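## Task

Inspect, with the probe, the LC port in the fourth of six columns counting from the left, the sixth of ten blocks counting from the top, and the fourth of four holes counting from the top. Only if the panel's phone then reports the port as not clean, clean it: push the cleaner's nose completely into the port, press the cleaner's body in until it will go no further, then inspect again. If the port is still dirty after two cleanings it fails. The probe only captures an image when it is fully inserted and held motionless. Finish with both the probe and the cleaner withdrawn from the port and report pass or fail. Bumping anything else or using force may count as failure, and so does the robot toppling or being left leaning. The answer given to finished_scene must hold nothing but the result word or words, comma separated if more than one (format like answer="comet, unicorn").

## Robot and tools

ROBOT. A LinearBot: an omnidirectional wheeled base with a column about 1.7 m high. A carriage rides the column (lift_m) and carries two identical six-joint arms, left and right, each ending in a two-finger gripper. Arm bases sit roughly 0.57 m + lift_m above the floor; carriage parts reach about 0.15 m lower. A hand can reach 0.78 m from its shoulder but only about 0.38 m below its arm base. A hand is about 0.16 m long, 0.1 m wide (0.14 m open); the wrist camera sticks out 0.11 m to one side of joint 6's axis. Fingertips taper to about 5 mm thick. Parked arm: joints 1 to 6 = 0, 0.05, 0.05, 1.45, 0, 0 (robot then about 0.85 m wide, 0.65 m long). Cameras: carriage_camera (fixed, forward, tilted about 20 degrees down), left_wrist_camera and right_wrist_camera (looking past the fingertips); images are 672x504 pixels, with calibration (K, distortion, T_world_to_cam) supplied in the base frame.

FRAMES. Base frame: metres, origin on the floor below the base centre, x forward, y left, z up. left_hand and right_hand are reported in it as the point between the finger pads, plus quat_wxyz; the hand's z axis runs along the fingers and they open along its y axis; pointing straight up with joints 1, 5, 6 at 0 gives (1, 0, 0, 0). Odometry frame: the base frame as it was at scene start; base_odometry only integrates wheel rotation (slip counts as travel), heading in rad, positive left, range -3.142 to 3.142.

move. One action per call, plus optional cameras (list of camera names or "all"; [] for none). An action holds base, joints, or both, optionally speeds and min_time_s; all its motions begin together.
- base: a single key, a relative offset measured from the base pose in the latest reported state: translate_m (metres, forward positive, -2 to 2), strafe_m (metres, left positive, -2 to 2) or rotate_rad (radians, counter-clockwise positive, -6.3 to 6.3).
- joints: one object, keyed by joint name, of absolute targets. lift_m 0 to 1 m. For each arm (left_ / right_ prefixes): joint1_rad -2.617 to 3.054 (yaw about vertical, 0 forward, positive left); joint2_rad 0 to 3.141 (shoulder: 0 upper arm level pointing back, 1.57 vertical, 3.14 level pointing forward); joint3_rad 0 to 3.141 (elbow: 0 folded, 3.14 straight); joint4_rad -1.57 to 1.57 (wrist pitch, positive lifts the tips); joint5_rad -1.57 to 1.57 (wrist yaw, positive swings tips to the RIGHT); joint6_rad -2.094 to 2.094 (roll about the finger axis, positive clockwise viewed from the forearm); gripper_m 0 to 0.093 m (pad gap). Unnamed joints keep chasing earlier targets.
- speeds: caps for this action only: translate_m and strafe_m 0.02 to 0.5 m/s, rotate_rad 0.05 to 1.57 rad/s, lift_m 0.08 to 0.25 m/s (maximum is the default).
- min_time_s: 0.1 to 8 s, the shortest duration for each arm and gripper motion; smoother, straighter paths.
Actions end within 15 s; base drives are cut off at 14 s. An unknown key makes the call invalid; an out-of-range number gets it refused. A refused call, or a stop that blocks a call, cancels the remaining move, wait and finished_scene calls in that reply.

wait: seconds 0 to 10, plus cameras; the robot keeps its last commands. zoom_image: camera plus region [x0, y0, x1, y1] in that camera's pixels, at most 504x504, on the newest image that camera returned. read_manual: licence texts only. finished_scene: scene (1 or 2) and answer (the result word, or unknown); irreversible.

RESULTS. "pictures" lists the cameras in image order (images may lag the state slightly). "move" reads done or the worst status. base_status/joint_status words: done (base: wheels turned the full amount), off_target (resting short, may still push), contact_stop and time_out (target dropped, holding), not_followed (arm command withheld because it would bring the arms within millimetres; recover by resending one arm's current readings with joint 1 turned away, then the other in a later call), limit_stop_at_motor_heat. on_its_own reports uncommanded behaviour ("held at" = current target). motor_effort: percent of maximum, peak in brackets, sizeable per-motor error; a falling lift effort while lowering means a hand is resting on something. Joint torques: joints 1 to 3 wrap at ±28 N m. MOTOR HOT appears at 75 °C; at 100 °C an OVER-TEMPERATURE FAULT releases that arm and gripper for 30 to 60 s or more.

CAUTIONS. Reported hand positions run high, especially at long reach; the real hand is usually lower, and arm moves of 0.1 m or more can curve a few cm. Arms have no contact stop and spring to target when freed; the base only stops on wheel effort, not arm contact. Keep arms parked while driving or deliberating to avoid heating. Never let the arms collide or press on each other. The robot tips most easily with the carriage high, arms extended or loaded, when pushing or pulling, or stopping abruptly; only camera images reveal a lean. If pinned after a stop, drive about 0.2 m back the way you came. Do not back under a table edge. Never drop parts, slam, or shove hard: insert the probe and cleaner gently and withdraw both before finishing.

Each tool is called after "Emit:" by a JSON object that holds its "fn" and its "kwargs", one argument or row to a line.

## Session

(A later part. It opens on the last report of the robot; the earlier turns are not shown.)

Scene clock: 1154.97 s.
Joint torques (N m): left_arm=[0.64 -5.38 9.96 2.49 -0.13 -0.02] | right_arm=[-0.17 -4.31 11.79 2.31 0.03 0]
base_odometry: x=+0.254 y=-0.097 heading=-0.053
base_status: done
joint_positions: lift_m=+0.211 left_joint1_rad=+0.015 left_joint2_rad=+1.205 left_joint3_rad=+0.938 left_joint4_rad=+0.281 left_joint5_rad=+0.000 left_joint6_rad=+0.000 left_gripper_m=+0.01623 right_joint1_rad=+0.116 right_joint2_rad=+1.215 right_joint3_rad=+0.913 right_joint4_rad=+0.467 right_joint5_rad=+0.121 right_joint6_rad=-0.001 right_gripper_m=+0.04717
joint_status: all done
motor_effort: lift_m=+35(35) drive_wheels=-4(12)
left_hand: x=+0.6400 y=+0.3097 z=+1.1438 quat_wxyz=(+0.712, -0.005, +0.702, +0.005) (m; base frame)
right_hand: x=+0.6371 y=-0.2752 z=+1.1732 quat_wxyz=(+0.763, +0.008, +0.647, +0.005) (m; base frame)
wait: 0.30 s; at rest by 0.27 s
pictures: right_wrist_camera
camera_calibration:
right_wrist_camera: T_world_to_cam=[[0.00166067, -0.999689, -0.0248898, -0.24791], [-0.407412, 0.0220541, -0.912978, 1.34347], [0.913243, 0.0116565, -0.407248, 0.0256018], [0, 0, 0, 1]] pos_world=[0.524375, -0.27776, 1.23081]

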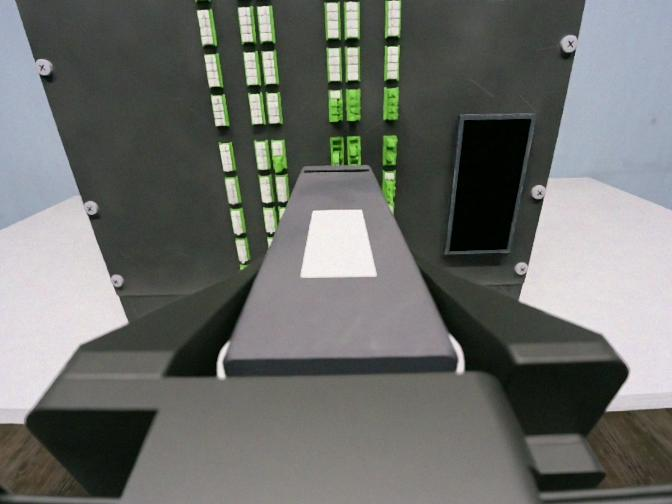

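Emit:
{"fn": "move", "kwargs": {
  "base": {"translate_m":0.005},
  "joints": {"right_joint1_rad":0.114,"lift_m":0.2121},
  "speeds": {"translate_m":0.02},
  "cameras": []
}}

Emit:
{"fn": "wait", "kwargs": {
  "seconds": 0.3,
  "cameras": ["right_wrist_camera"]
}}

Emit:
{"fn": "zoom_image", "kwargs": {
  "camera": "right_wrist_camera",
  "region": [310, 130, 360, 180]
}}

Scene clock: 1161.97 s.
Joint torques (N m): left_arm=[0.59 -5.07 9.99 2.49 -0.13 -0.03] | right_arm=[0.66 -4.25 11.95 2.29 0.01 0.01]
move: done
base_odometry: x=+0.259 y=-0.098 heading=-0.054
base_status: done
joint_positions: lift_m=+0.212 left_joint1_rad=+0.015 left_joint2_rad=+1.205 left_joint3_rad=+0.938 left_joint4_rad=+0.281 left_joint5_rad=+0.000 left_joint6_rad=+0.000 left_gripper_m=+0.01623 right_joint1_rad=+0.114 right_joint2_rad=+1.215 right_joint3_rad=+0.913 right_joint4_rad=+0.467 right_joint5_rad=+0.121 right_joint6_rad=-0.001 right_gripper_m=+0.04717
joint_status: all done
motor_effort: lift_m=+35(38) drive_wheels=-5(9)
left_hand: x=+0.6400 y=+0.3097 z=+1.1444 quat_wxyz=(+0.712, -0.005, +0.702, +0.005) (m; base frame)
right_hand: x=+0.6371 y=-0.2760 z=+1.1737 quat_wxyz=(+0.763, +0.009, +0.647, +0.004) (m; base frame)
pictures: none
No camera images: "cameras" was empty.

Scene clock: 1162.27 s.
Joint torques (N m): left_arm=[0.64 -5.18 9.95 2.51 -0.13 -0.02] | right_arm=[0.58 -4.23 11.92 2.3 0 0.01]
base_odometry: x=+0.259 y=-0.098 heading=-0.054
base_status: done
joint_positions: lift_m=+0.212 left_joint1_rad=+0.015 left_joint2_rad=+1.205 left_joint3_rad=+0.938 left_joint4_rad=+0.281 left_joint5_rad=+0.000 left_joint6_rad=+0.000 left_gripper_m=+0.01623 right_joint1_rad=+0.114 right_joint2_rad=+1.215 right_joint3_rad=+0.913 right_joint4_rad=+0.467 right_joint5_rad=+0.121 right_joint6_rad=-0.001 right_gripper_m=+0.04717
joint_status: all done
motor_effort: lift_m=+35(38) drive_wheels=-5(9)
left_hand: x=+0.6400 y=+0.3097 z=+1.1444 quat_wxyz=(+0.712, -0.005, +0.702, +0.005) (m; base frame)
right_hand: x=+0.6371 y=-0.2760 z=+1.1737 quat_wxyz=(+0.763, +0.009, +0.647, +0.004) (m; base frame)
wait: 0.30 s; at rest by 0.27 s
pictures: right_wrist_camera
camera_calibration:
right_wrist_camera: T_world_to_cam=[[-0.000277764, -0.999692, -0.0247984, -0.247585], [-0.407746, 0.0227565, -0.912812, 1.34423], [0.913096, 0.00985788, -0.407627, 0.0258086], [0, 0, 0, 1]] pos_world=[0.524471, -0.278353, 1.23141]

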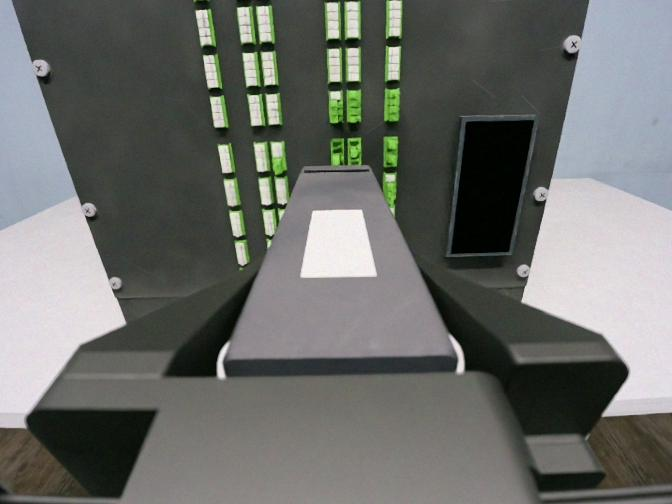

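Scaled by 10.080 from the camera's 672x504 image, which has a finer 960x720 frame.

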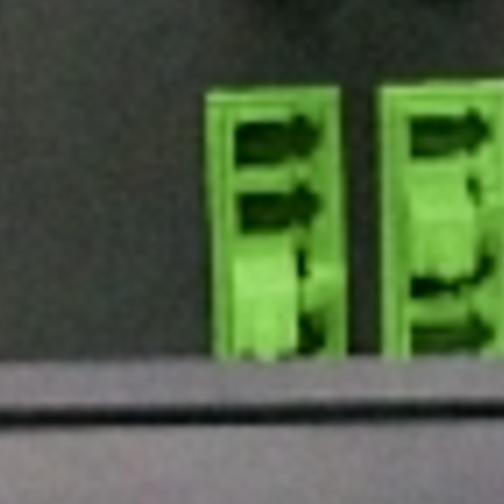

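Emit:
{"fn": "move", "kwargs": {
  "base": {"translate_m":0.005},
  "speeds": {"translate_m":0.02},
  "cameras": []
}}

Emit:
{"fn": "wait", "kwargs": {
  "seconds": 0.3,
  "cameras": ["right_wrist_camera"]
}}

Emit:
{"fn": "zoom_image", "kwargs": {
  "camera": "right_wrist_camera",
  "region": [310, 130, 360, 180]
}}

Scene clock: 1167.10 s.
Joint torques (N m): left_arm=[0.69 -5.23 10 2.52 -0.13 -0.02] | right_arm=[0.49 -4.19 11.93 2.29 -0.01 0.01]
move: done
base_odometry: x=+0.264 y=-0.098 heading=-0.054
base_status: done
joint_positions: lift_m=+0.212 left_joint1_rad=+0.015 left_joint2_rad=+1.205 left_joint3_rad=+0.938 left_joint4_rad=+0.281 left_joint5_rad=+0.000 left_joint6_rad=+0.000 left_gripper_m=+0.01623 right_joint1_rad=+0.114 right_joint2_rad=+1.215 right_joint3_rad=+0.913 right_joint4_rad=+0.467 right_joint5_rad=+0.121 right_joint6_rad=-0.001 right_gripper_m=+0.04717
joint_status: not commanded
motor_effort: lift_m=+35(35) drive_wheels=+2(10)
left_hand: x=+0.6400 y=+0.3097 z=+1.1443 quat_wxyz=(+0.712, -0.005, +0.703, +0.005) (m; base frame)
right_hand: x=+0.6371 y=-0.2760 z=+1.1737 quat_wxyz=(+0.763, +0.009, +0.647, +0.004) (m; base frame)
pictures: none
No camera images: "cameras" was empty.

Scene clock: 1167.40 s.
Joint torques (N m): left_arm=[0.64 -5.15 9.96 2.5 -0.13 -0.02] | right_arm=[0.58 -4.26 11.92 2.29 0.01 0]
base_odometry: x=+0.264 y=-0.098 heading=-0.054
base_status: done
joint_positions: lift_m=+0.212 left_joint1_rad=+0.015 left_joint2_rad=+1.205 left_joint3_rad=+0.938 left_joint4_rad=+0.281 left_joint5_rad=+0.000 left_joint6_rad=+0.000 left_gripper_m=+0.01623 right_joint1_rad=+0.114 right_joint2_rad=+1.215 right_joint3_rad=+0.913 right_joint4_rad=+0.467 right_joint5_rad=+0.121 right_joint6_rad=-0.001 right_gripper_m=+0.04717
joint_status: not commanded
motor_effort: lift_m=+35(35) drive_wheels=+2(10)
left_hand: x=+0.6400 y=+0.3097 z=+1.1443 quat_wxyz=(+0.712, -0.005, +0.703, +0.005) (m; base frame)
right_hand: x=+0.6371 y=-0.2760 z=+1.1737 quat_wxyz=(+0.763, +0.009, +0.647, +0.004) (m; base frame)
wait: 0.30 s; at rest by 0.27 s
pictures: right_wrist_camera
camera_calibration:
right_wrist_camera: T_world_to_cam=[[-0.000277764, -0.999692, -0.0247984, -0.247585], [-0.407746, 0.0227565, -0.912812, 1.34423], [0.913096, 0.00985788, -0.407627, 0.0258086], [0, 0, 0, 1]] pos_world=[0.524471, -0.278353, 1.23141]

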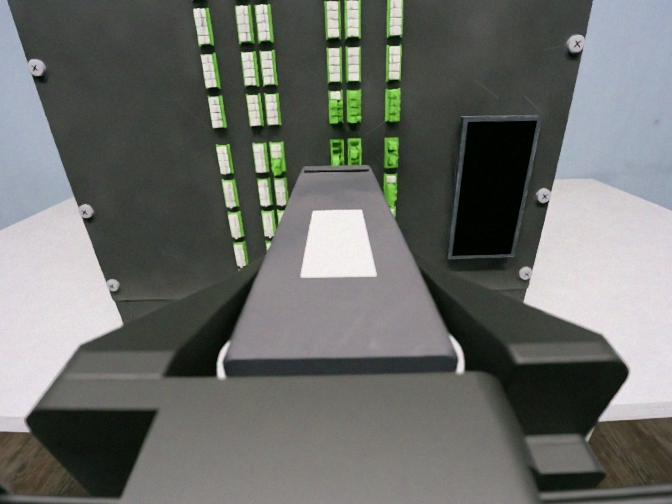

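Scaled by 10.080 from the camera's 672x504 image, which has a finer 960x720 frame.

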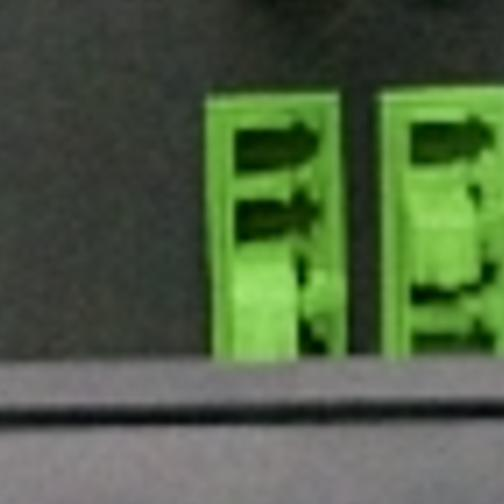

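Entered 5 mm, no resistance. Continue.

Emit:
{"fn": "move", "kwargs": {
  "base": {"translate_m":0.004},
  "speeds": {"translate_m":0.02},
  "cameras": []
}}

Emit:
{"fn": "wait", "kwargs": {
  "seconds": 0.3,
  "cameras": ["right_wrist_camera"]
}}

Emit:
{"fn": "zoom_image", "kwargs": {
  "camera": "right_wrist_camera",
  "region": [310, 130, 360, 180]
}}

Scene clock: 1171.60 s.
Joint torques (N m): left_arm=[0.62 -4.96 10.11 2.49 -0.13 -0.03] | right_arm=[0.57 -3.77 11.96 2.32 -0.04 0.01]
move: done
base_odometry: x=+0.268 y=-0.099 heading=-0.055
base_status: done
joint_positions: lift_m=+0.212 left_joint1_rad=+0.015 left_joint2_rad=+1.205 left_joint3_rad=+0.938 left_joint4_rad=+0.281 left_joint5_rad=+0.000 left_joint6_rad=+0.000 left_gripper_m=+0.01623 right_joint1_rad=+0.114 right_joint2_rad=+1.211 right_joint3_rad=+0.913 right_joint4_rad=+0.461 right_joint5_rad=+0.121 right_joint6_rad=-0.001 right_gripper_m=+0.04717
joint_status: not commanded
motor_effort: lift_m=+35(35) drive_wheels=+4(8)
left_hand: x=+0.6400 y=+0.3097 z=+1.1443 quat_wxyz=(+0.712, -0.005, +0.703, +0.005) (m; base frame)
right_hand: x=+0.6361 y=-0.2761 z=+1.1741 quat_wxyz=(+0.762, +0.009, +0.647, +0.004) (m; base frame)
pictures: none
No camera images: "cameras" was empty.

Scene clock: 1171.90 s.
Joint torques (N m): left_arm=[0.65 -5.16 9.98 2.5 -0.13 -0.02] | right_arm=[0.61 -3.92 11.95 2.35 0.01 0.01]
base_odometry: x=+0.268 y=-0.099 heading=-0.055
base_status: done
joint_positions: lift_m=+0.212 left_joint1_rad=+0.015 left_joint2_rad=+1.205 left_joint3_rad=+0.938 left_joint4_rad=+0.281 left_joint5_rad=+0.000 left_joint6_rad=+0.000 left_gripper_m=+0.01623 right_joint1_rad=+0.114 right_joint2_rad=+1.211 right_joint3_rad=+0.913 right_joint4_rad=+0.461 right_joint5_rad=+0.121 right_joint6_rad=-0.001 right_gripper_m=+0.04717
joint_status: not commanded
motor_effort: lift_m=+35(35) drive_wheels=+4(8)
left_hand: x=+0.6400 y=+0.3097 z=+1.1443 quat_wxyz=(+0.712, -0.005, +0.703, +0.005) (m; base frame)
right_hand: x=+0.6361 y=-0.2761 z=+1.1741 quat_wxyz=(+0.762, +0.009, +0.647, +0.004) (m; base frame)
wait: 0.30 s; at rest by 0.27 s
pictures: right_wrist_camera
camera_calibration:
right_wrist_camera: T_world_to_cam=[[-0.000265266, -0.999695, -0.0247088, -0.24779], [-0.408765, 0.0226586, -0.912358, 1.34424], [0.91264, 0.00985807, -0.408646, 0.0284248], [0, 0, 0, 1]] pos_world=[0.523469, -0.278453, 1.23192]

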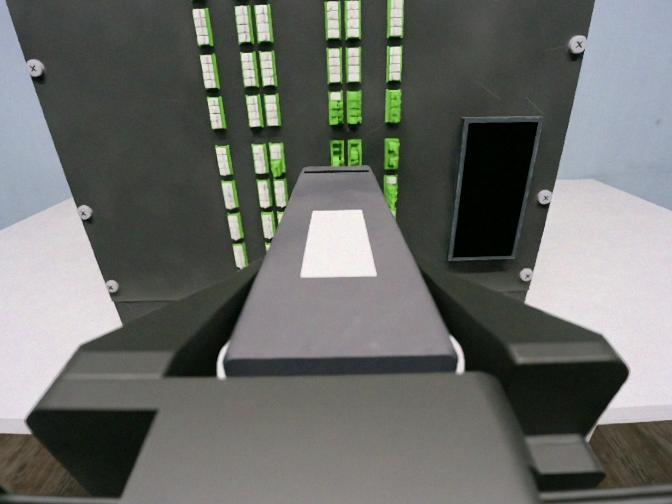

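Scaled by 10.080 from the camera's 672x504 image, which has a finer 960x720 frame.

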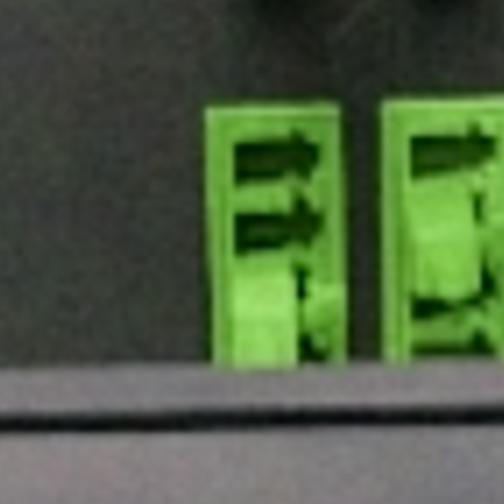

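Emit:
{"fn": "move", "kwargs": {
  "base": {"translate_m":-0.016},
  "joints": {"right_joint4_rad":0.55,"lift_m":0.2085},
  "speeds": {"translate_m":0.03},
  "cameras": []
}}

Emit:
{"fn": "wait", "kwargs": {
  "seconds": 0.3,
  "cameras": ["right_wrist_camera"]
}}

Emit:
{"fn": "zoom_image", "kwargs": {
  "camera": "right_wrist_camera",
  "region": [310, 130, 360, 180]
}}

Scene clock: 1189.43 s.
Joint torques (N m): left_arm=[0.64 -5.34 10.14 2.51 -0.13 -0.02] | right_arm=[0.58 -3.82 11.93 2.37 0.02 0.01]
move: off_target
base_odometry: x=+0.252 y=-0.097 heading=-0.054
base_status: done
joint_positions: lift_m=+0.208 left_joint1_rad=+0.015 left_joint2_rad=+1.207 left_joint3_rad=+0.938 left_joint4_rad=+0.280 left_joint5_rad=+0.000 left_joint6_rad=+0.000 left_gripper_m=+0.01623 right_joint1_rad=+0.114 right_joint2_rad=+1.212 right_joint3_rad=+0.913 right_joint4_rad=+0.472 right_joint5_rad=+0.120 right_joint6_rad=-0.001 right_gripper_m=+0.04717
joint_status: right_joint4_rad off_target (ended at +0.472, target +0.550); the others done
motor_effort: lift_m=+36(37) drive_wheels=-4(11)
left_hand: x=+0.6403 y=+0.3097 z=+1.1401 quat_wxyz=(+0.711, -0.005, +0.703, +0.005) (m; base frame)
right_hand: x=+0.6361 y=-0.2759 z=+1.1725 quat_wxyz=(+0.765, +0.009, +0.644, +0.005) (m; base frame)
pictures: none
No camera images: "cameras" was empty.

Scene clock: 1189.73 s.
Joint torques (N m): left_arm=[0.64 -5.09 10.1 2.46 -0.13 -0.03] | right_arm=[0.5 -3.96 11.93 2.35 0.02 0]
base_odometry: x=+0.252 y=-0.097 heading=-0.054
base_status: done
joint_positions: lift_m=+0.208 left_joint1_rad=+0.015 left_joint2_rad=+1.207 left_joint3_rad=+0.938 left_joint4_rad=+0.281 left_joint5_rad=+0.000 left_joint6_rad=+0.000 left_gripper_m=+0.01623 right_joint1_rad=+0.114 right_joint2_rad=+1.212 right_joint3_rad=+0.913 right_joint4_rad=+0.472 right_joint5_rad=+0.120 right_joint6_rad=-0.001 right_gripper_m=+0.04717
joint_status: right_joint4_rad off_target (ended at +0.472, target +0.550); the others done
motor_effort: lift_m=+36(37) drive_wheels=+1(11)
left_hand: x=+0.6403 y=+0.3097 z=+1.1402 quat_wxyz=(+0.711, -0.005, +0.703, +0.005) (m; base frame)
right_hand: x=+0.6361 y=-0.2759 z=+1.1725 quat_wxyz=(+0.765, +0.009, +0.644, +0.005) (m; base frame)
wait: 0.30 s; at rest by 0.27 s
pictures: right_wrist_camera
camera_calibration:
right_wrist_camera: T_world_to_cam=[[0.00103257, -0.999674, -0.0255001, -0.247559], [-0.400484, 0.0229525, -0.916016, 1.34188], [0.916303, 0.0111583, -0.40033, 0.0160111], [0, 0, 0, 1]] pos_world=[0.522987, -0.278456, 1.22928]

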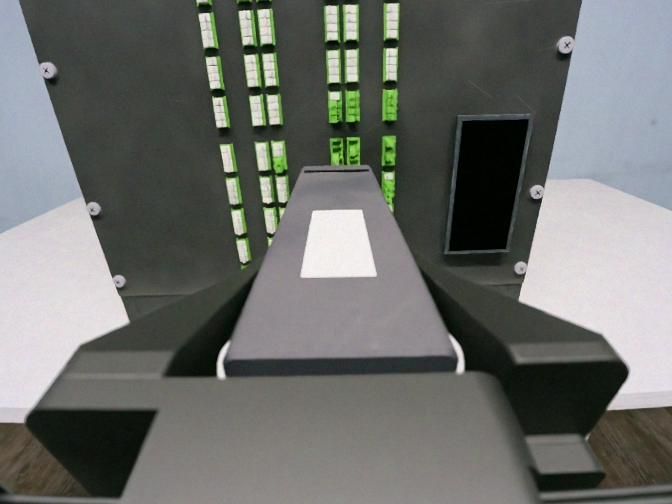

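Scaled by 10.080 from the camera's 672x504 image, which has a finer 960x720 frame.

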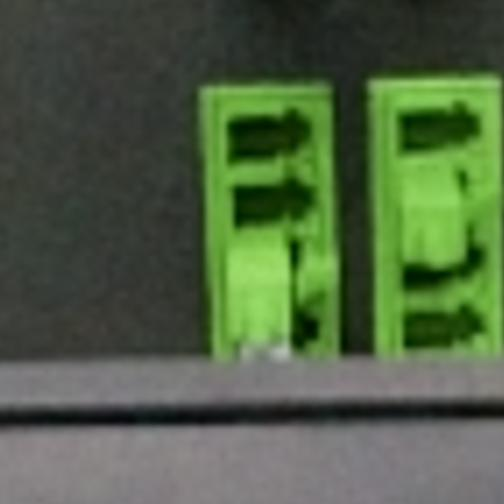

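Emit:
{"fn": "move", "kwargs": {
  "base": {"translate_m":0.005},
  "joints": {"lift_m":0.2077},
  "speeds": {"translate_m":0.02},
  "cameras": []
}}

Emit:
{"fn": "wait", "kwargs": {
  "seconds": 0.3,
  "cameras": ["right_wrist_camera"]
}}

Emit:
{"fn": "zoom_image", "kwargs": {
  "camera": "right_wrist_camera",
  "region": [310, 130, 360, 180]
}}

Scene clock: 1195.80 s.
Joint torques (N m): left_arm=[0.59 -5.26 10.13 2.48 -0.13 -0.03] | right_arm=[0.59 -3.9 11.89 2.4 0 0]
move: done
base_odometry: x=+0.257 y=-0.098 heading=-0.054
base_status: done
joint_positions: lift_m=+0.208 left_joint1_rad=+0.015 left_joint2_rad=+1.207 left_joint3_rad=+0.938 left_joint4_rad=+0.281 left_joint5_rad=+0.000 left_joint6_rad=+0.000 left_gripper_m=+0.01623 right_joint1_rad=+0.114 right_joint2_rad=+1.212 right_joint3_rad=+0.913 right_joint4_rad=+0.474 right_joint5_rad=+0.120 right_joint6_rad=-0.001 right_gripper_m=+0.04717
joint_status: all done
motor_effort: lift_m=+35(36) drive_wheels=-2(8)
left_hand: x=+0.6403 y=+0.3097 z=+1.1396 quat_wxyz=(+0.711, -0.005, +0.703, +0.005) (m; base frame)
right_hand: x=+0.6360 y=-0.2759 z=+1.1722 quat_wxyz=(+0.766, +0.009, +0.643, +0.005) (m; base frame)
pictures: none
No camera images: "cameras" was empty.

Scene clock: 1196.10 s.
Joint torques (N m): left_arm=[0.62 -5.19 9.94 2.49 -0.13 -0.03] | right_arm=[0.57 -4 11.89 2.35 0.03 0.01]
base_odometry: x=+0.257 y=-0.098 heading=-0.054
base_status: done
joint_positions: lift_m=+0.208 left_joint1_rad=+0.015 left_joint2_rad=+1.207 left_joint3_rad=+0.938 left_joint4_rad=+0.281 left_joint5_rad=+0.000 left_joint6_rad=+0.000 left_gripper_m=+0.01623 right_joint1_rad=+0.114 right_joint2_rad=+1.212 right_joint3_rad=+0.913 right_joint4_rad=+0.474 right_joint5_rad=+0.120 right_joint6_rad=-0.001 right_gripper_m=+0.04717
joint_status: all done
motor_effort: lift_m=+35(36) drive_wheels=-1(8)
left_hand: x=+0.6403 y=+0.3097 z=+1.1396 quat_wxyz=(+0.711, -0.005, +0.703, +0.005) (m; base frame)
right_hand: x=+0.6360 y=-0.2759 z=+1.1722 quat_wxyz=(+0.766, +0.009, +0.643, +0.005) (m; base frame)
wait: 0.30 s; at rest by 0.27 s
pictures: right_wrist_camera
camera_calibration:
right_wrist_camera: T_world_to_cam=[[0.00109418, -0.999668, -0.0257235, -0.247327], [-0.398718, 0.0231542, -0.916781, 1.34141], [0.917073, 0.0112595, -0.39856, 0.0134389], [0, 0, 0, 1]] pos_world=[0.52279, -0.278456, 1.22877]

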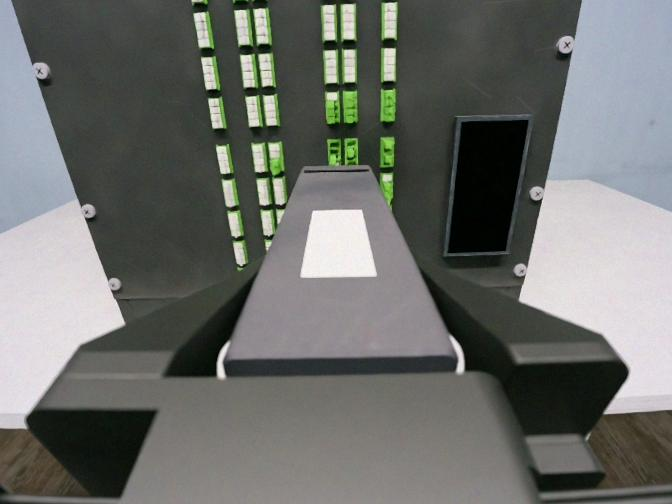

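Scaled by 10.080 from the camera's 672x504 image, which has a finer 960x720 frame.

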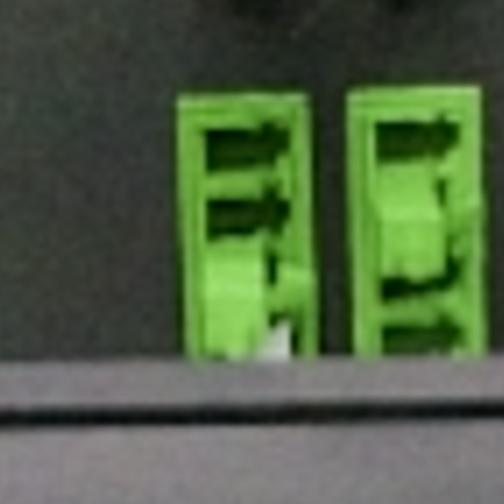

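Emit:
{"fn": "move", "kwargs": {
  "base": {"translate_m":-0.005},
  "joints": {"lift_m":0.2068},
  "speeds": {"translate_m":0.02},
  "cameras": []
}}

Emit:
{"fn": "wait", "kwargs": {
  "seconds": 0.3,
  "cameras": ["right_wrist_camera"]
}}

Emit:
{"fn": "zoom_image", "kwargs": {
  "camera": "right_wrist_camera",
  "region": [310, 130, 360, 180]
}}

Scene clock: 1201.23 s.
Joint torques (N m): left_arm=[0.64 -5.26 9.85 2.51 -0.13 -0.02] | right_arm=[0.58 -4.04 11.89 2.33 0.02 0.01]
move: done
base_odometry: x=+0.252 y=-0.097 heading=-0.054
base_status: done
joint_positions: lift_m=+0.207 left_joint1_rad=+0.015 left_joint2_rad=+1.207 left_joint3_rad=+0.938 left_joint4_rad=+0.281 left_joint5_rad=+0.000 left_joint6_rad=+0.000 left_gripper_m=+0.01623 right_joint1_rad=+0.114 right_joint2_rad=+1.213 right_joint3_rad=+0.913 right_joint4_rad=+0.476 right_joint5_rad=+0.120 right_joint6_rad=-0.001 right_gripper_m=+0.04717
joint_status: all done
motor_effort: lift_m=+35(36) drive_wheels=+1(10)
left_hand: x=+0.6403 y=+0.3097 z=+1.1386 quat_wxyz=(+0.711, -0.005, +0.703, +0.005) (m; base frame)
right_hand: x=+0.6361 y=-0.2760 z=+1.1715 quat_wxyz=(+0.766, +0.009, +0.643, +0.005) (m; base frame)
pictures: none
No camera images: "cameras" was empty.

Scene clock: 1201.53 s.
Joint torques (N m): left_arm=[0.64 -5.33 9.87 2.49 -0.13 -0.03] | right_arm=[0.61 -4.14 11.99 2.31 0.01 0.01]
base_odometry: x=+0.252 y=-0.097 heading=-0.054
base_status: done
joint_positions: lift_m=+0.207 left_joint1_rad=+0.015 left_joint2_rad=+1.207 left_joint3_rad=+0.938 left_joint4_rad=+0.281 left_joint5_rad=+0.000 left_joint6_rad=+0.000 left_gripper_m=+0.01623 right_joint1_rad=+0.114 right_joint2_rad=+1.213 right_joint3_rad=+0.913 right_joint4_rad=+0.476 right_joint5_rad=+0.120 right_joint6_rad=-0.001 right_gripper_m=+0.04717
joint_status: all done
motor_effort: lift_m=+35(36) drive_wheels=+0(10)
left_hand: x=+0.6403 y=+0.3097 z=+1.1386 quat_wxyz=(+0.711, -0.005, +0.703, +0.005) (m; base frame)
right_hand: x=+0.6361 y=-0.2760 z=+1.1715 quat_wxyz=(+0.766, +0.009, +0.643, +0.005) (m; base frame)
wait: 0.30 s; at rest by 0.27 s
pictures: right_wrist_camera
camera_calibration:
right_wrist_camera: T_world_to_cam=[[0.000791845, -0.999661, -0.02601, -0.246837], [-0.397316, 0.0235544, -0.917379, 1.34069], [0.917681, 0.0110606, -0.397163, 0.0109872], [0, 0, 0, 1]] pos_world=[0.522792, -0.278454, 1.22787]

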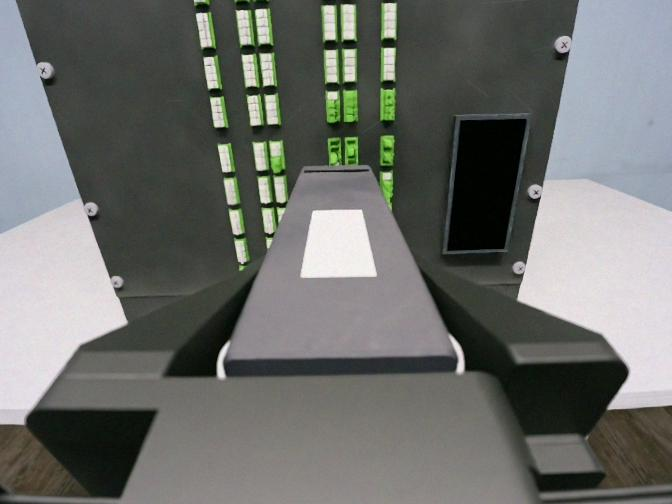

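Scaled by 10.080 from the camera's 672x504 image, which has a finer 960x720 frame.

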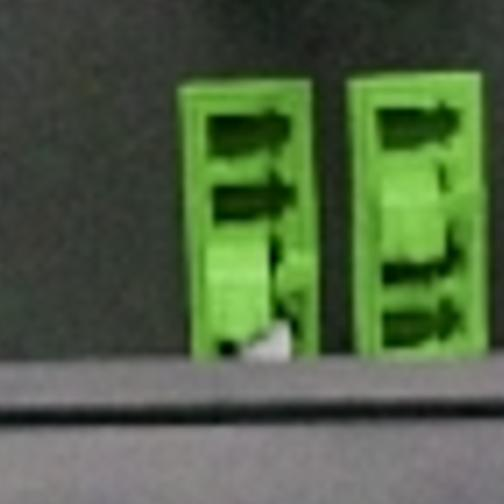

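Emit:
{"fn": "move", "kwargs": {
  "base": {"translate_m":-0.008},
  "joints": {"lift_m":0.2062,"right_joint1_rad":0.1228},
  "speeds": {"translate_m":0.02},
  "cameras": []
}}

Emit:
{"fn": "wait", "kwargs": {
  "seconds": 0.3,
  "cameras": ["right_wrist_camera"]
}}

Emit:
{"fn": "zoom_image", "kwargs": {
  "camera": "right_wrist_camera",
  "region": [310, 130, 360, 180]
}}

Scene clock: 1208.00 s.
Joint torques (N m): left_arm=[0.65 -5.29 10.03 2.47 -0.13 -0.02] | right_arm=[1.21 -4.12 11.88 2.31 0.02 0]
move: done
base_odometry: x=+0.244 y=-0.097 heading=-0.054
base_status: done
joint_positions: lift_m=+0.206 left_joint1_rad=+0.015 left_joint2_rad=+1.207 left_joint3_rad=+0.938 left_joint4_rad=+0.281 left_joint5_rad=+0.000 left_joint6_rad=+0.000 left_gripper_m=+0.01623 right_joint1_rad=+0.116 right_joint2_rad=+1.213 right_joint3_rad=+0.913 right_joint4_rad=+0.477 right_joint5_rad=+0.120 right_joint6_rad=-0.001 right_gripper_m=+0.04717
joint_status: all done
motor_effort: lift_m=+35(35) drive_wheels=-5(15)
left_hand: x=+0.6403 y=+0.3097 z=+1.1381 quat_wxyz=(+0.711, -0.005, +0.703, +0.005) (m; base frame)
right_hand: x=+0.6360 y=-0.2751 z=+1.1712 quat_wxyz=(+0.767, +0.009, +0.642, +0.005) (m; base frame)
pictures: none
No camera images: "cameras" was empty.

Scene clock: 1208.30 s.
Joint torques (N m): left_arm=[0.59 -5.3 10 2.45 -0.13 -0.02] | right_arm=[1.13 -4.1 11.93 2.33 0.02 0.01]
base_odometry: x=+0.244 y=-0.097 heading=-0.054
base_status: done
joint_positions: lift_m=+0.206 left_joint1_rad=+0.015 left_joint2_rad=+1.207 left_joint3_rad=+0.938 left_joint4_rad=+0.281 left_joint5_rad=+0.000 left_joint6_rad=+0.000 left_gripper_m=+0.01623 right_joint1_rad=+0.116 right_joint2_rad=+1.213 right_joint3_rad=+0.913 right_joint4_rad=+0.477 right_joint5_rad=+0.120 right_joint6_rad=-0.001 right_gripper_m=+0.04717
joint_status: all done
motor_effort: lift_m=+35(35) drive_wheels=+2(15)
left_hand: x=+0.6403 y=+0.3097 z=+1.1381 quat_wxyz=(+0.711, -0.005, +0.703, +0.005) (m; base frame)
right_hand: x=+0.6360 y=-0.2751 z=+1.1712 quat_wxyz=(+0.767, +0.009, +0.642, +0.005) (m; base frame)
wait: 0.30 s; at rest by 0.27 s
pictures: right_wrist_camera
camera_calibration:
right_wrist_camera: T_world_to_cam=[[0.0027097, -0.999654, -0.0261677, -0.247061], [-0.39633, 0.0229513, -0.917821, 1.34009], [0.918104, 0.0128581, -0.396131, 0.0100098], [0, 0, 0, 1]] pos_world=[0.522597, -0.277861, 1.22746]

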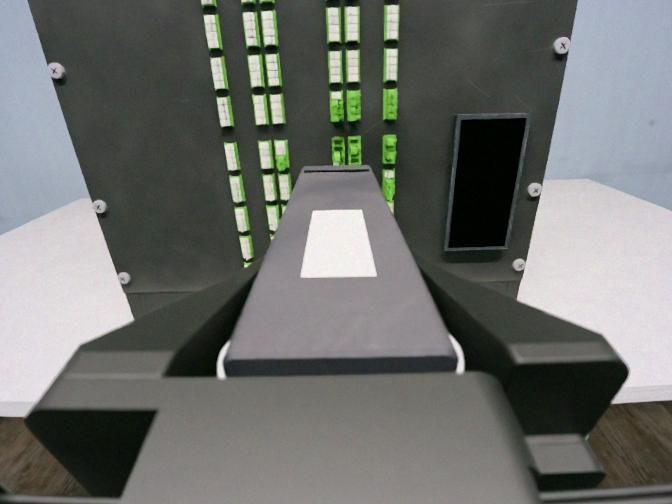

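Scaled by 10.080 from the camera's 672x504 image, which has a finer 960x720 frame.

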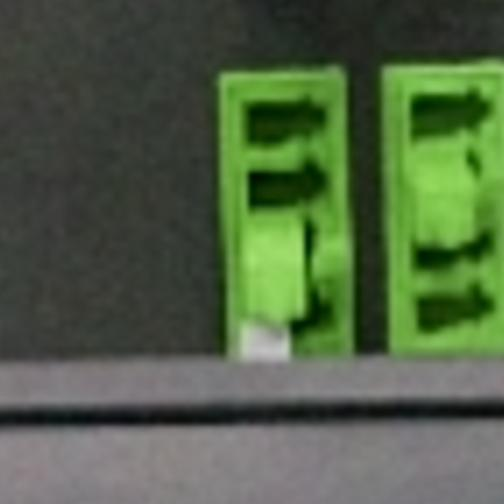

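Emit:
{"fn": "move", "kwargs": {
  "base": {"translate_m":0.01},
  "speeds": {"translate_m":0.02},
  "cameras": []
}}

Emit:
{"fn": "wait", "kwargs": {
  "seconds": 0.3,
  "cameras": ["right_wrist_camera"]
}}

Emit:
{"fn": "zoom_image", "kwargs": {
  "camera": "right_wrist_camera",
  "region": [310, 130, 360, 180]
}}

Scene clock: 1213.77 s.
Joint torques (N m): left_arm=[0.46 -5.31 9.95 2.45 -0.13 -0.03] | right_arm=[1.25 -3.92 11.96 2.33 0.01 0.02]
move: done
base_odometry: x=+0.254 y=-0.097 heading=-0.054
base_status: done
joint_positions: lift_m=+0.206 left_joint1_rad=+0.015 left_joint2_rad=+1.207 left_joint3_rad=+0.938 left_joint4_rad=+0.282 left_joint5_rad=+0.000 left_joint6_rad=+0.000 left_gripper_m=+0.01623 right_joint1_rad=+0.116 right_joint2_rad=+1.213 right_joint3_rad=+0.913 right_joint4_rad=+0.477 right_joint5_rad=+0.121 right_joint6_rad=-0.001 right_gripper_m=+0.04717
joint_status: not commanded
motor_effort: lift_m=+35(35) drive_wheels=-4(9)
left_hand: x=+0.6403 y=+0.3097 z=+1.1382 quat_wxyz=(+0.711, -0.005, +0.703, +0.005) (m; base frame)
right_hand: x=+0.6360 y=-0.2752 z=+1.1712 quat_wxyz=(+0.767, +0.009, +0.642, +0.005) (m; base frame)
pictures: none
No camera images: "cameras" was empty.

Scene clock: 1214.07 s.
Joint torques (N m): left_arm=[0.62 -5.2 9.98 2.57 -0.13 -0.02] | right_arm=[1.09 -3.9 12.01 2.33 0.01 0.02]
base_odometry: x=+0.254 y=-0.097 heading=-0.054
base_status: done
joint_positions: lift_m=+0.206 left_joint1_rad=+0.015 left_joint2_rad=+1.207 left_joint3_rad=+0.938 left_joint4_rad=+0.282 left_joint5_rad=+0.000 left_joint6_rad=+0.000 left_gripper_m=+0.01623 right_joint1_rad=+0.116 right_joint2_rad=+1.213 right_joint3_rad=+0.913 right_joint4_rad=+0.477 right_joint5_rad=+0.121 right_joint6_rad=-0.001 right_gripper_m=+0.04717
joint_status: not commanded
motor_effort: lift_m=+35(35) drive_wheels=+1(9)
left_hand: x=+0.6403 y=+0.3097 z=+1.1382 quat_wxyz=(+0.711, -0.005, +0.703, +0.005) (m; base frame)
right_hand: x=+0.6360 y=-0.2752 z=+1.1712 quat_wxyz=(+0.767, +0.009, +0.642, +0.005) (m; base frame)
wait: 0.30 s; at rest by 0.27 s
pictures: right_wrist_camera
camera_calibration:
right_wrist_camera: T_world_to_cam=[[0.00235535, -0.999653, -0.0262333, -0.246794], [-0.396324, 0.023152, -0.917819, 1.34014], [0.918108, 0.0125587, -0.396132, 0.00992689], [0, 0, 0, 1]] pos_world=[0.522597, -0.277859, 1.22746]

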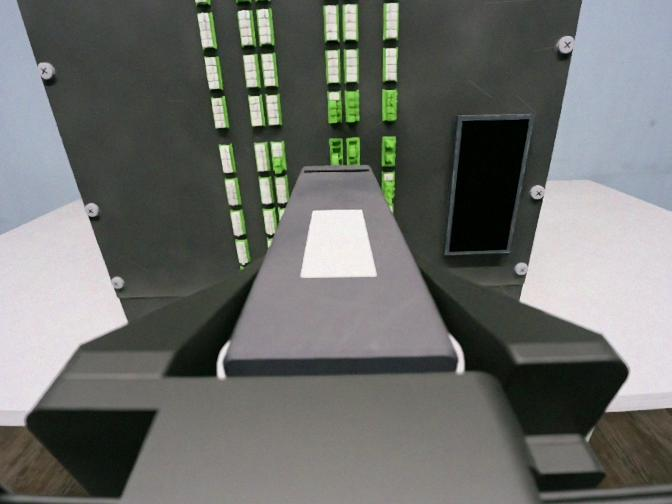

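Scaled by 10.080 from the camera's 672x504 image, which has a finer 960x720 frame.

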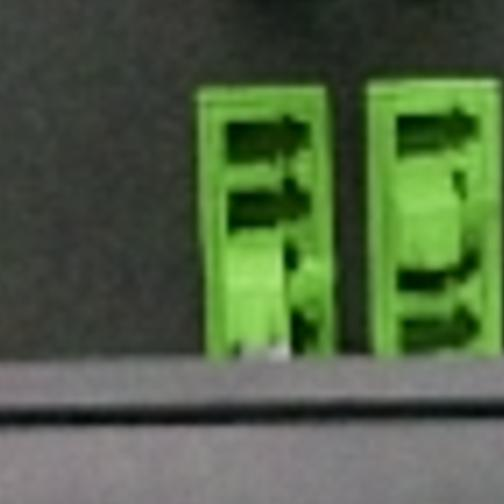

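Emit:
{"fn": "move", "kwargs": {
  "base": {"translate_m":-0.002},
  "joints": {"lift_m":0.2052,"right_joint5_rad":0.112},
  "speeds": {"translate_m":0.02},
  "cameras": []
}}

Emit:
{"fn": "wait", "kwargs": {
  "seconds": 0.3,
  "cameras": ["right_wrist_camera"]
}}

Emit:
{"fn": "zoom_image", "kwargs": {
  "camera": "right_wrist_camera",
  "region": [310, 130, 360, 180]
}}

Scene clock: 1224.87 s.
Joint torques (N m): left_arm=[0.58 -5.37 9.99 2.47 -0.13 -0.02] | right_arm=[1.06 -4.15 11.93 2.28 -0.16 0.01]
move: done
base_odometry: x=+0.252 y=-0.097 heading=-0.054
base_status: done
joint_positions: lift_m=+0.205 left_joint1_rad=+0.015 left_joint2_rad=+1.206 left_joint3_rad=+0.938 left_joint4_rad=+0.281 left_joint5_rad=+0.000 left_joint6_rad=+0.000 left_gripper_m=+0.01623 right_joint1_rad=+0.117 right_joint2_rad=+1.213 right_joint3_rad=+0.913 right_joint4_rad=+0.479 right_joint5_rad=+0.119 right_joint6_rad=-0.001 right_gripper_m=+0.04717
joint_status: all done
motor_effort: lift_m=+35(37) drive_wheels=-1(9)
left_hand: x=+0.6401 y=+0.3097 z=+1.1374 quat_wxyz=(+0.712, -0.005, +0.703, +0.005) (m; base frame)
right_hand: x=+0.6360 y=-0.2744 z=+1.1705 quat_wxyz=(+0.767, +0.008, +0.642, +0.006) (m; base frame)
pictures: none
No camera images: "cameras" was empty.

Scene clock: 1225.17 s.
Joint torques (N m): left_arm=[0.62 -5.34 10.07 2.49 -0.13 -0.02] | right_arm=[1.14 -4.04 11.75 2.28 -0.17 0]
base_odometry: x=+0.252 y=-0.097 heading=-0.054
base_status: done
joint_positions: lift_m=+0.205 left_joint1_rad=+0.015 left_joint2_rad=+1.206 left_joint3_rad=+0.938 left_joint4_rad=+0.281 left_joint5_rad=+0.000 left_joint6_rad=+0.000 left_gripper_m=+0.01623 right_joint1_rad=+0.117 right_joint2_rad=+1.213 right_joint3_rad=+0.913 right_joint4_rad=+0.479 right_joint5_rad=+0.119 right_joint6_rad=-0.001 right_gripper_m=+0.04717
joint_status: all done
motor_effort: lift_m=+35(37) drive_wheels=-3(9)
left_hand: x=+0.6401 y=+0.3097 z=+1.1374 quat_wxyz=(+0.712, -0.005, +0.703, +0.005) (m; base frame)
right_hand: x=+0.6360 y=-0.2744 z=+1.1705 quat_wxyz=(+0.767, +0.008, +0.642, +0.006) (m; base frame)
wait: 0.30 s; at rest by 0.27 s
pictures: right_wrist_camera
camera_calibration:
right_wrist_camera: T_world_to_cam=[[0.00503374, -0.999645, -0.02616, -0.247815], [-0.395008, 0.0220451, -0.918413, 1.33899], [0.918664, 0.0149565, -0.394757, 0.00833533], [0, 0, 0, 1]] pos_world=[0.522504, -0.27737, 1.22656]

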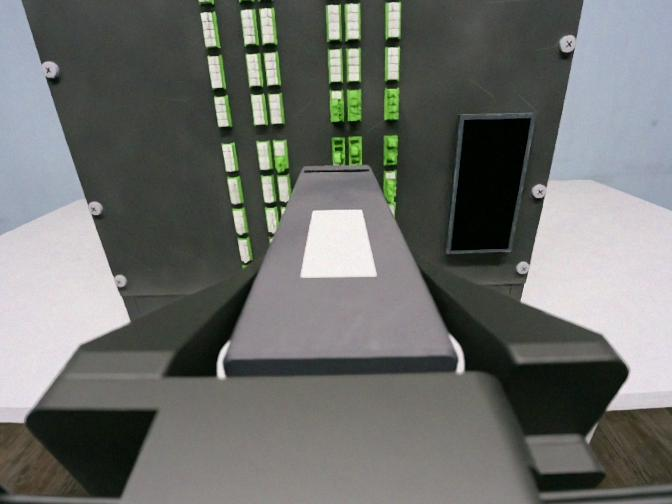

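Scaled by 10.080 from the camera's 672x504 image, which has a finer 960x720 frame.

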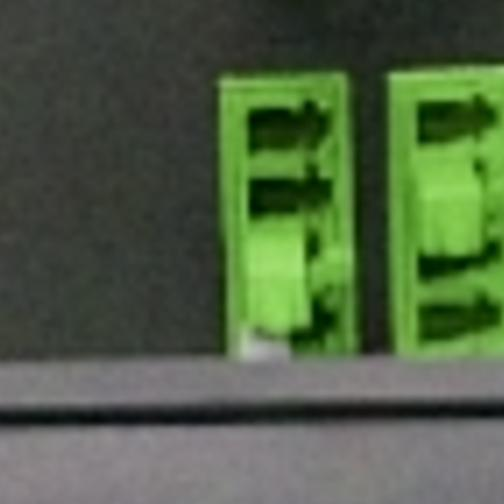

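Emit:
{"fn": "move", "kwargs": {
  "base": {"translate_m":0.004},
  "joints": {"right_joint1_rad":0.1105,"right_joint5_rad":0.12},
  "speeds": {"translate_m":0.02},
  "cameras": []
}}

Emit:
{"fn": "wait", "kwargs": {
  "seconds": 0.3,
  "cameras": ["right_wrist_camera"]
}}

Emit:
{"fn": "zoom_image", "kwargs": {
  "camera": "right_wrist_camera",
  "region": [310, 130, 360, 180]
}}

Scene clock: 1234.20 s.
Joint torques (N m): left_arm=[0.61 -5.31 9.94 2.52 -0.13 -0.02] | right_arm=[-0.08 -4.25 11.86 2.26 -0.07 0]
move: done
base_odometry: x=+0.256 y=-0.098 heading=-0.054
base_status: done
joint_positions: lift_m=+0.205 left_joint1_rad=+0.015 left_joint2_rad=+1.206 left_joint3_rad=+0.938 left_joint4_rad=+0.281 left_joint5_rad=+0.000 left_joint6_rad=+0.000 left_gripper_m=+0.01623 right_joint1_rad=+0.117 right_joint2_rad=+1.213 right_joint3_rad=+0.913 right_joint4_rad=+0.479 right_joint5_rad=+0.119 right_joint6_rad=-0.001 right_gripper_m=+0.04717
joint_status: all done
motor_effort: lift_m=+35(35) drive_wheels=+1(7)
left_hand: x=+0.6401 y=+0.3097 z=+1.1373 quat_wxyz=(+0.711, -0.005, +0.703, +0.005) (m; base frame)
right_hand: x=+0.6360 y=-0.2744 z=+1.1706 quat_wxyz=(+0.767, +0.008, +0.641, +0.006) (m; base frame)
pictures: none
No camera images: "cameras" was empty.

Scene clock: 1234.50 s.
Joint torques (N m): left_arm=[0.64 -5.3 9.94 2.49 -0.13 -0.03] | right_arm=[-0.14 -4.1 12.08 2.31 -0.07 0.01]
base_odometry: x=+0.256 y=-0.098 heading=-0.054
base_status: done
joint_positions: lift_m=+0.205 left_joint1_rad=+0.015 left_joint2_rad=+1.206 left_joint3_rad=+0.938 left_joint4_rad=+0.281 left_joint5_rad=+0.000 left_joint6_rad=+0.000 left_gripper_m=+0.01623 right_joint1_rad=+0.117 right_joint2_rad=+1.213 right_joint3_rad=+0.913 right_joint4_rad=+0.479 right_joint5_rad=+0.119 right_joint6_rad=-0.001 right_gripper_m=+0.04717
joint_status: all done
motor_effort: lift_m=+35(35) drive_wheels=-4(7)
left_hand: x=+0.6401 y=+0.3097 z=+1.1373 quat_wxyz=(+0.711, -0.005, +0.703, +0.005) (m; base frame)
right_hand: x=+0.6360 y=-0.2744 z=+1.1706 quat_wxyz=(+0.767, +0.008, +0.641, +0.006) (m; base frame)
wait: 0.30 s; at rest by 0.27 s
pictures: right_wrist_camera
camera_calibration:
right_wrist_camera: T_world_to_cam=[[0.00504557, -0.999645, -0.0261564, -0.247823], [-0.394598, 0.0220438, -0.918589, 1.33909], [0.91884, 0.0149561, -0.394347, 0.00777815], [0, 0, 0, 1]] pos_world=[0.522505, -0.27737, 1.22666]

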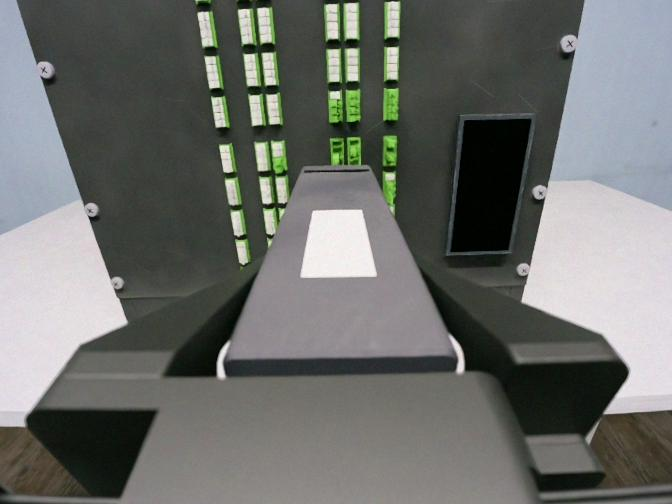

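Scaled by 10.080 from the camera's 672x504 image, which has a finer 960x720 frame.

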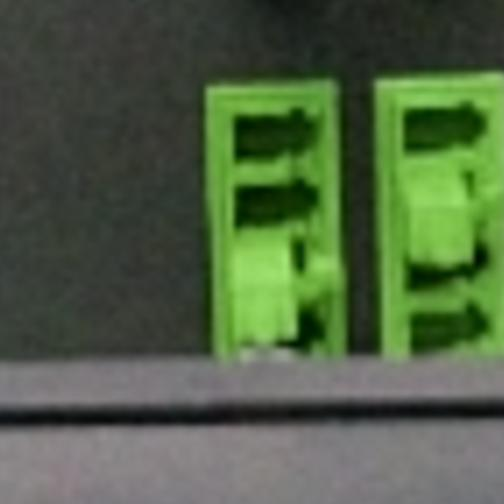

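Emit:
{"fn": "move", "kwargs": {
  "base": {"translate_m":0.006},
  "joints": {"lift_m":0.2049,"right_joint1_rad":0.114},
  "speeds": {"translate_m":0.02},
  "cameras": []
}}

Emit:
{"fn": "wait", "kwargs": {
  "seconds": 0.3,
  "cameras": ["right_wrist_camera"]
}}

Emit:
{"fn": "zoom_image", "kwargs": {
  "camera": "right_wrist_camera",
  "region": [310, 130, 360, 180]
}}

Scene clock: 1239.73 s.
Joint torques (N m): left_arm=[0.55 -5.26 9.98 2.48 -0.13 -0.03] | right_arm=[0.18 -3.55 11.92 2.36 -0.09 0.02]
move: done
base_odometry: x=+0.262 y=-0.098 heading=-0.055
base_status: done
joint_positions: lift_m=+0.205 left_joint1_rad=+0.015 left_joint2_rad=+1.206 left_joint3_rad=+0.938 left_joint4_rad=+0.281 left_joint5_rad=+0.000 left_joint6_rad=+0.000 left_gripper_m=+0.01623 right_joint1_rad=+0.117 right_joint2_rad=+1.207 right_joint3_rad=+0.913 right_joint4_rad=+0.472 right_joint5_rad=+0.121 right_joint6_rad=-0.001 right_gripper_m=+0.04717
joint_status: all done
motor_effort: lift_m=+35(35) drive_wheels=+2(12)
left_hand: x=+0.6401 y=+0.3097 z=+1.1370 quat_wxyz=(+0.711, -0.005, +0.703, +0.005) (m; base frame)
right_hand: x=+0.6346 y=-0.2750 z=+1.1710 quat_wxyz=(+0.767, +0.009, +0.642, +0.006) (m; base frame)
pictures: none
No camera images: "cameras" was empty.

Scene clock: 1240.03 s.
Joint torques (N m): left_arm=[0.62 -5.19 10.15 2.54 -0.13 -0.03] | right_arm=[0.21 -3.62 11.9 2.31 -0.09 0.01]
base_odometry: x=+0.262 y=-0.098 heading=-0.055
base_status: done
joint_positions: lift_m=+0.205 left_joint1_rad=+0.015 left_joint2_rad=+1.206 left_joint3_rad=+0.938 left_joint4_rad=+0.281 left_joint5_rad=+0.000 left_joint6_rad=+0.000 left_gripper_m=+0.01623 right_joint1_rad=+0.117 right_joint2_rad=+1.207 right_joint3_rad=+0.913 right_joint4_rad=+0.472 right_joint5_rad=+0.121 right_joint6_rad=-0.001 right_gripper_m=+0.04717
joint_status: all done
motor_effort: lift_m=+35(35) drive_wheels=+2(12)
left_hand: x=+0.6401 y=+0.3097 z=+1.1370 quat_wxyz=(+0.711, -0.005, +0.703, +0.005) (m; base frame)
right_hand: x=+0.6346 y=-0.2750 z=+1.1711 quat_wxyz=(+0.767, +0.009, +0.642, +0.006) (m; base frame)
wait: 0.30 s; at rest by 0.27 s
pictures: right_wrist_camera
camera_calibration:
right_wrist_camera: T_world_to_cam=[[0.00280384, -0.999644, -0.0265199, -0.246476], [-0.395346, 0.0232514, -0.918238, 1.33943], [0.918528, 0.0130592, -0.395141, 0.00982952], [0, 0, 0, 1]] pos_world=[0.521199, -0.277661, 1.22726]

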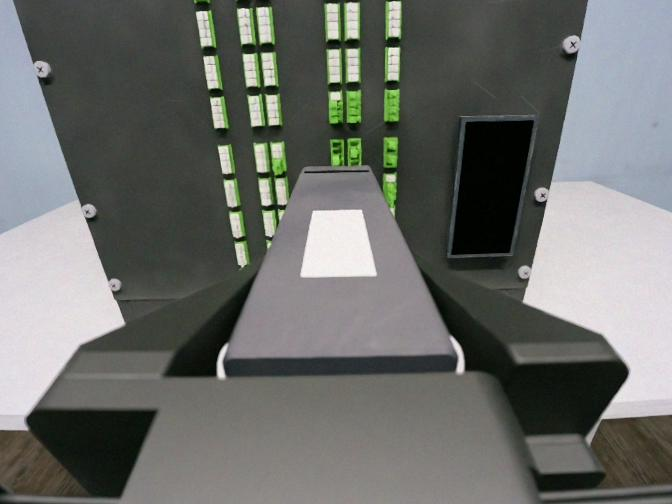

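Scaled by 10.080 from the camera's 672x504 image, which has a finer 960x720 frame.

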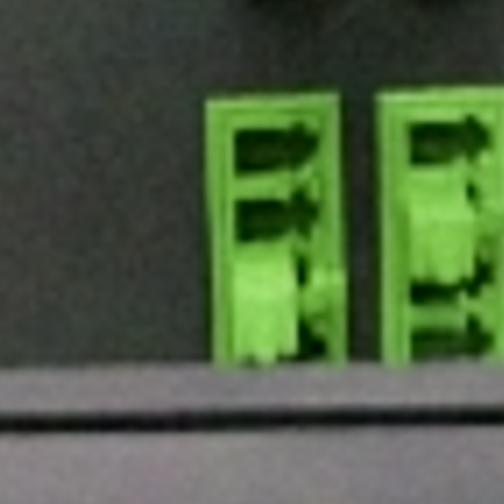

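Emit:
{"fn": "move", "kwargs": {
  "base": {"translate_m":-0.008},
  "joints": {"lift_m":0.2045},
  "speeds": {"translate_m":0.02},
  "cameras": []
}}

Emit:
{"fn": "wait", "kwargs": {
  "seconds": 0.3,
  "cameras": ["right_wrist_camera"]
}}

Emit:
{"fn": "zoom_image", "kwargs": {
  "camera": "right_wrist_camera",
  "region": [310, 130, 360, 180]
}}

Scene clock: 1250.07 s.
Joint torques (N m): left_arm=[0.62 -5.35 10.03 2.47 -0.13 -0.02] | right_arm=[0.21 -3.78 11.73 2.3 -0.09 0.01]
move: done
base_odometry: x=+0.254 y=-0.098 heading=-0.055
base_status: done
joint_positions: lift_m=+0.205 left_joint1_rad=+0.015 left_joint2_rad=+1.206 left_joint3_rad=+0.938 left_joint4_rad=+0.281 left_joint5_rad=+0.000 left_joint6_rad=+0.000 left_gripper_m=+0.01623 right_joint1_rad=+0.117 right_joint2_rad=+1.209 right_joint3_rad=+0.913 right_joint4_rad=+0.477 right_joint5_rad=+0.122 right_joint6_rad=-0.001 right_gripper_m=+0.04717
joint_status: all done
motor_effort: lift_m=+34(35) drive_wheels=-2(10)
left_hand: x=+0.6401 y=+0.3097 z=+1.1367 quat_wxyz=(+0.712, -0.005, +0.703, +0.005) (m; base frame)
right_hand: x=+0.6349 y=-0.2750 z=+1.1711 quat_wxyz=(+0.768, +0.009, +0.641, +0.006) (m; base frame)
pictures: none
No camera images: "cameras" was empty.

Scene clock: 1250.37 s.
Joint torques (N m): left_arm=[0.62 -5.37 9.96 2.51 -0.13 -0.02] | right_arm=[0.18 -3.81 11.92 2.35 -0.1 0.01]
base_odometry: x=+0.254 y=-0.098 heading=-0.055
base_status: done
joint_positions: lift_m=+0.205 left_joint1_rad=+0.015 left_joint2_rad=+1.206 left_joint3_rad=+0.938 left_joint4_rad=+0.281 left_joint5_rad=+0.000 left_joint6_rad=+0.000 left_gripper_m=+0.01623 right_joint1_rad=+0.117 right_joint2_rad=+1.209 right_joint3_rad=+0.913 right_joint4_rad=+0.477 right_joint5_rad=+0.122 right_joint6_rad=-0.001 right_gripper_m=+0.04717
joint_status: all done
motor_effort: lift_m=+34(35) drive_wheels=-1(10)
left_hand: x=+0.6401 y=+0.3097 z=+1.1367 quat_wxyz=(+0.712, -0.005, +0.703, +0.005) (m; base frame)
right_hand: x=+0.6349 y=-0.2750 z=+1.1711 quat_wxyz=(+0.768, +0.009, +0.641, +0.006) (m; base frame)
wait: 0.30 s; at rest by 0.27 s
pictures: right_wrist_camera
camera_calibration:
right_wrist_camera: T_world_to_cam=[[0.00249767, -0.999635, -0.0268922, -0.245964], [-0.392869, 0.0237491, -0.919288, 1.33932], [0.919591, 0.0128612, -0.392667, 0.00596815], [0, 0, 0, 1]] pos_world=[0.521303, -0.277758, 1.22695]

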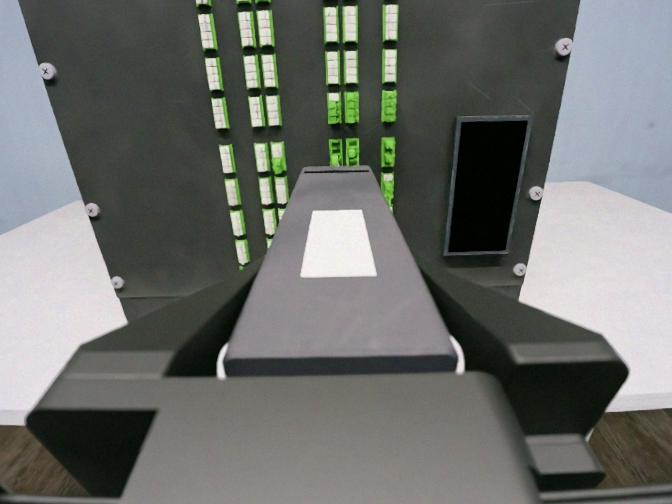

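Scaled by 10.080 from the camera's 672x504 image, which has a finer 960x720 frame.

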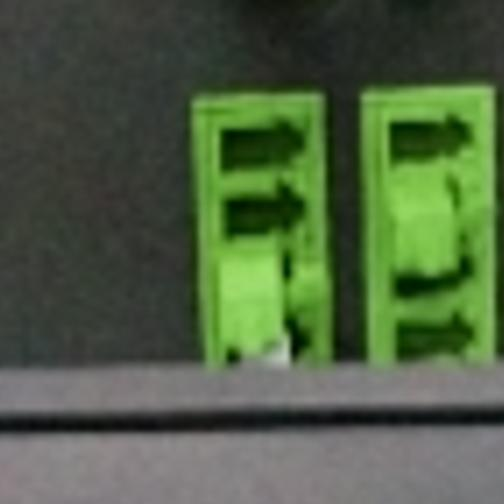

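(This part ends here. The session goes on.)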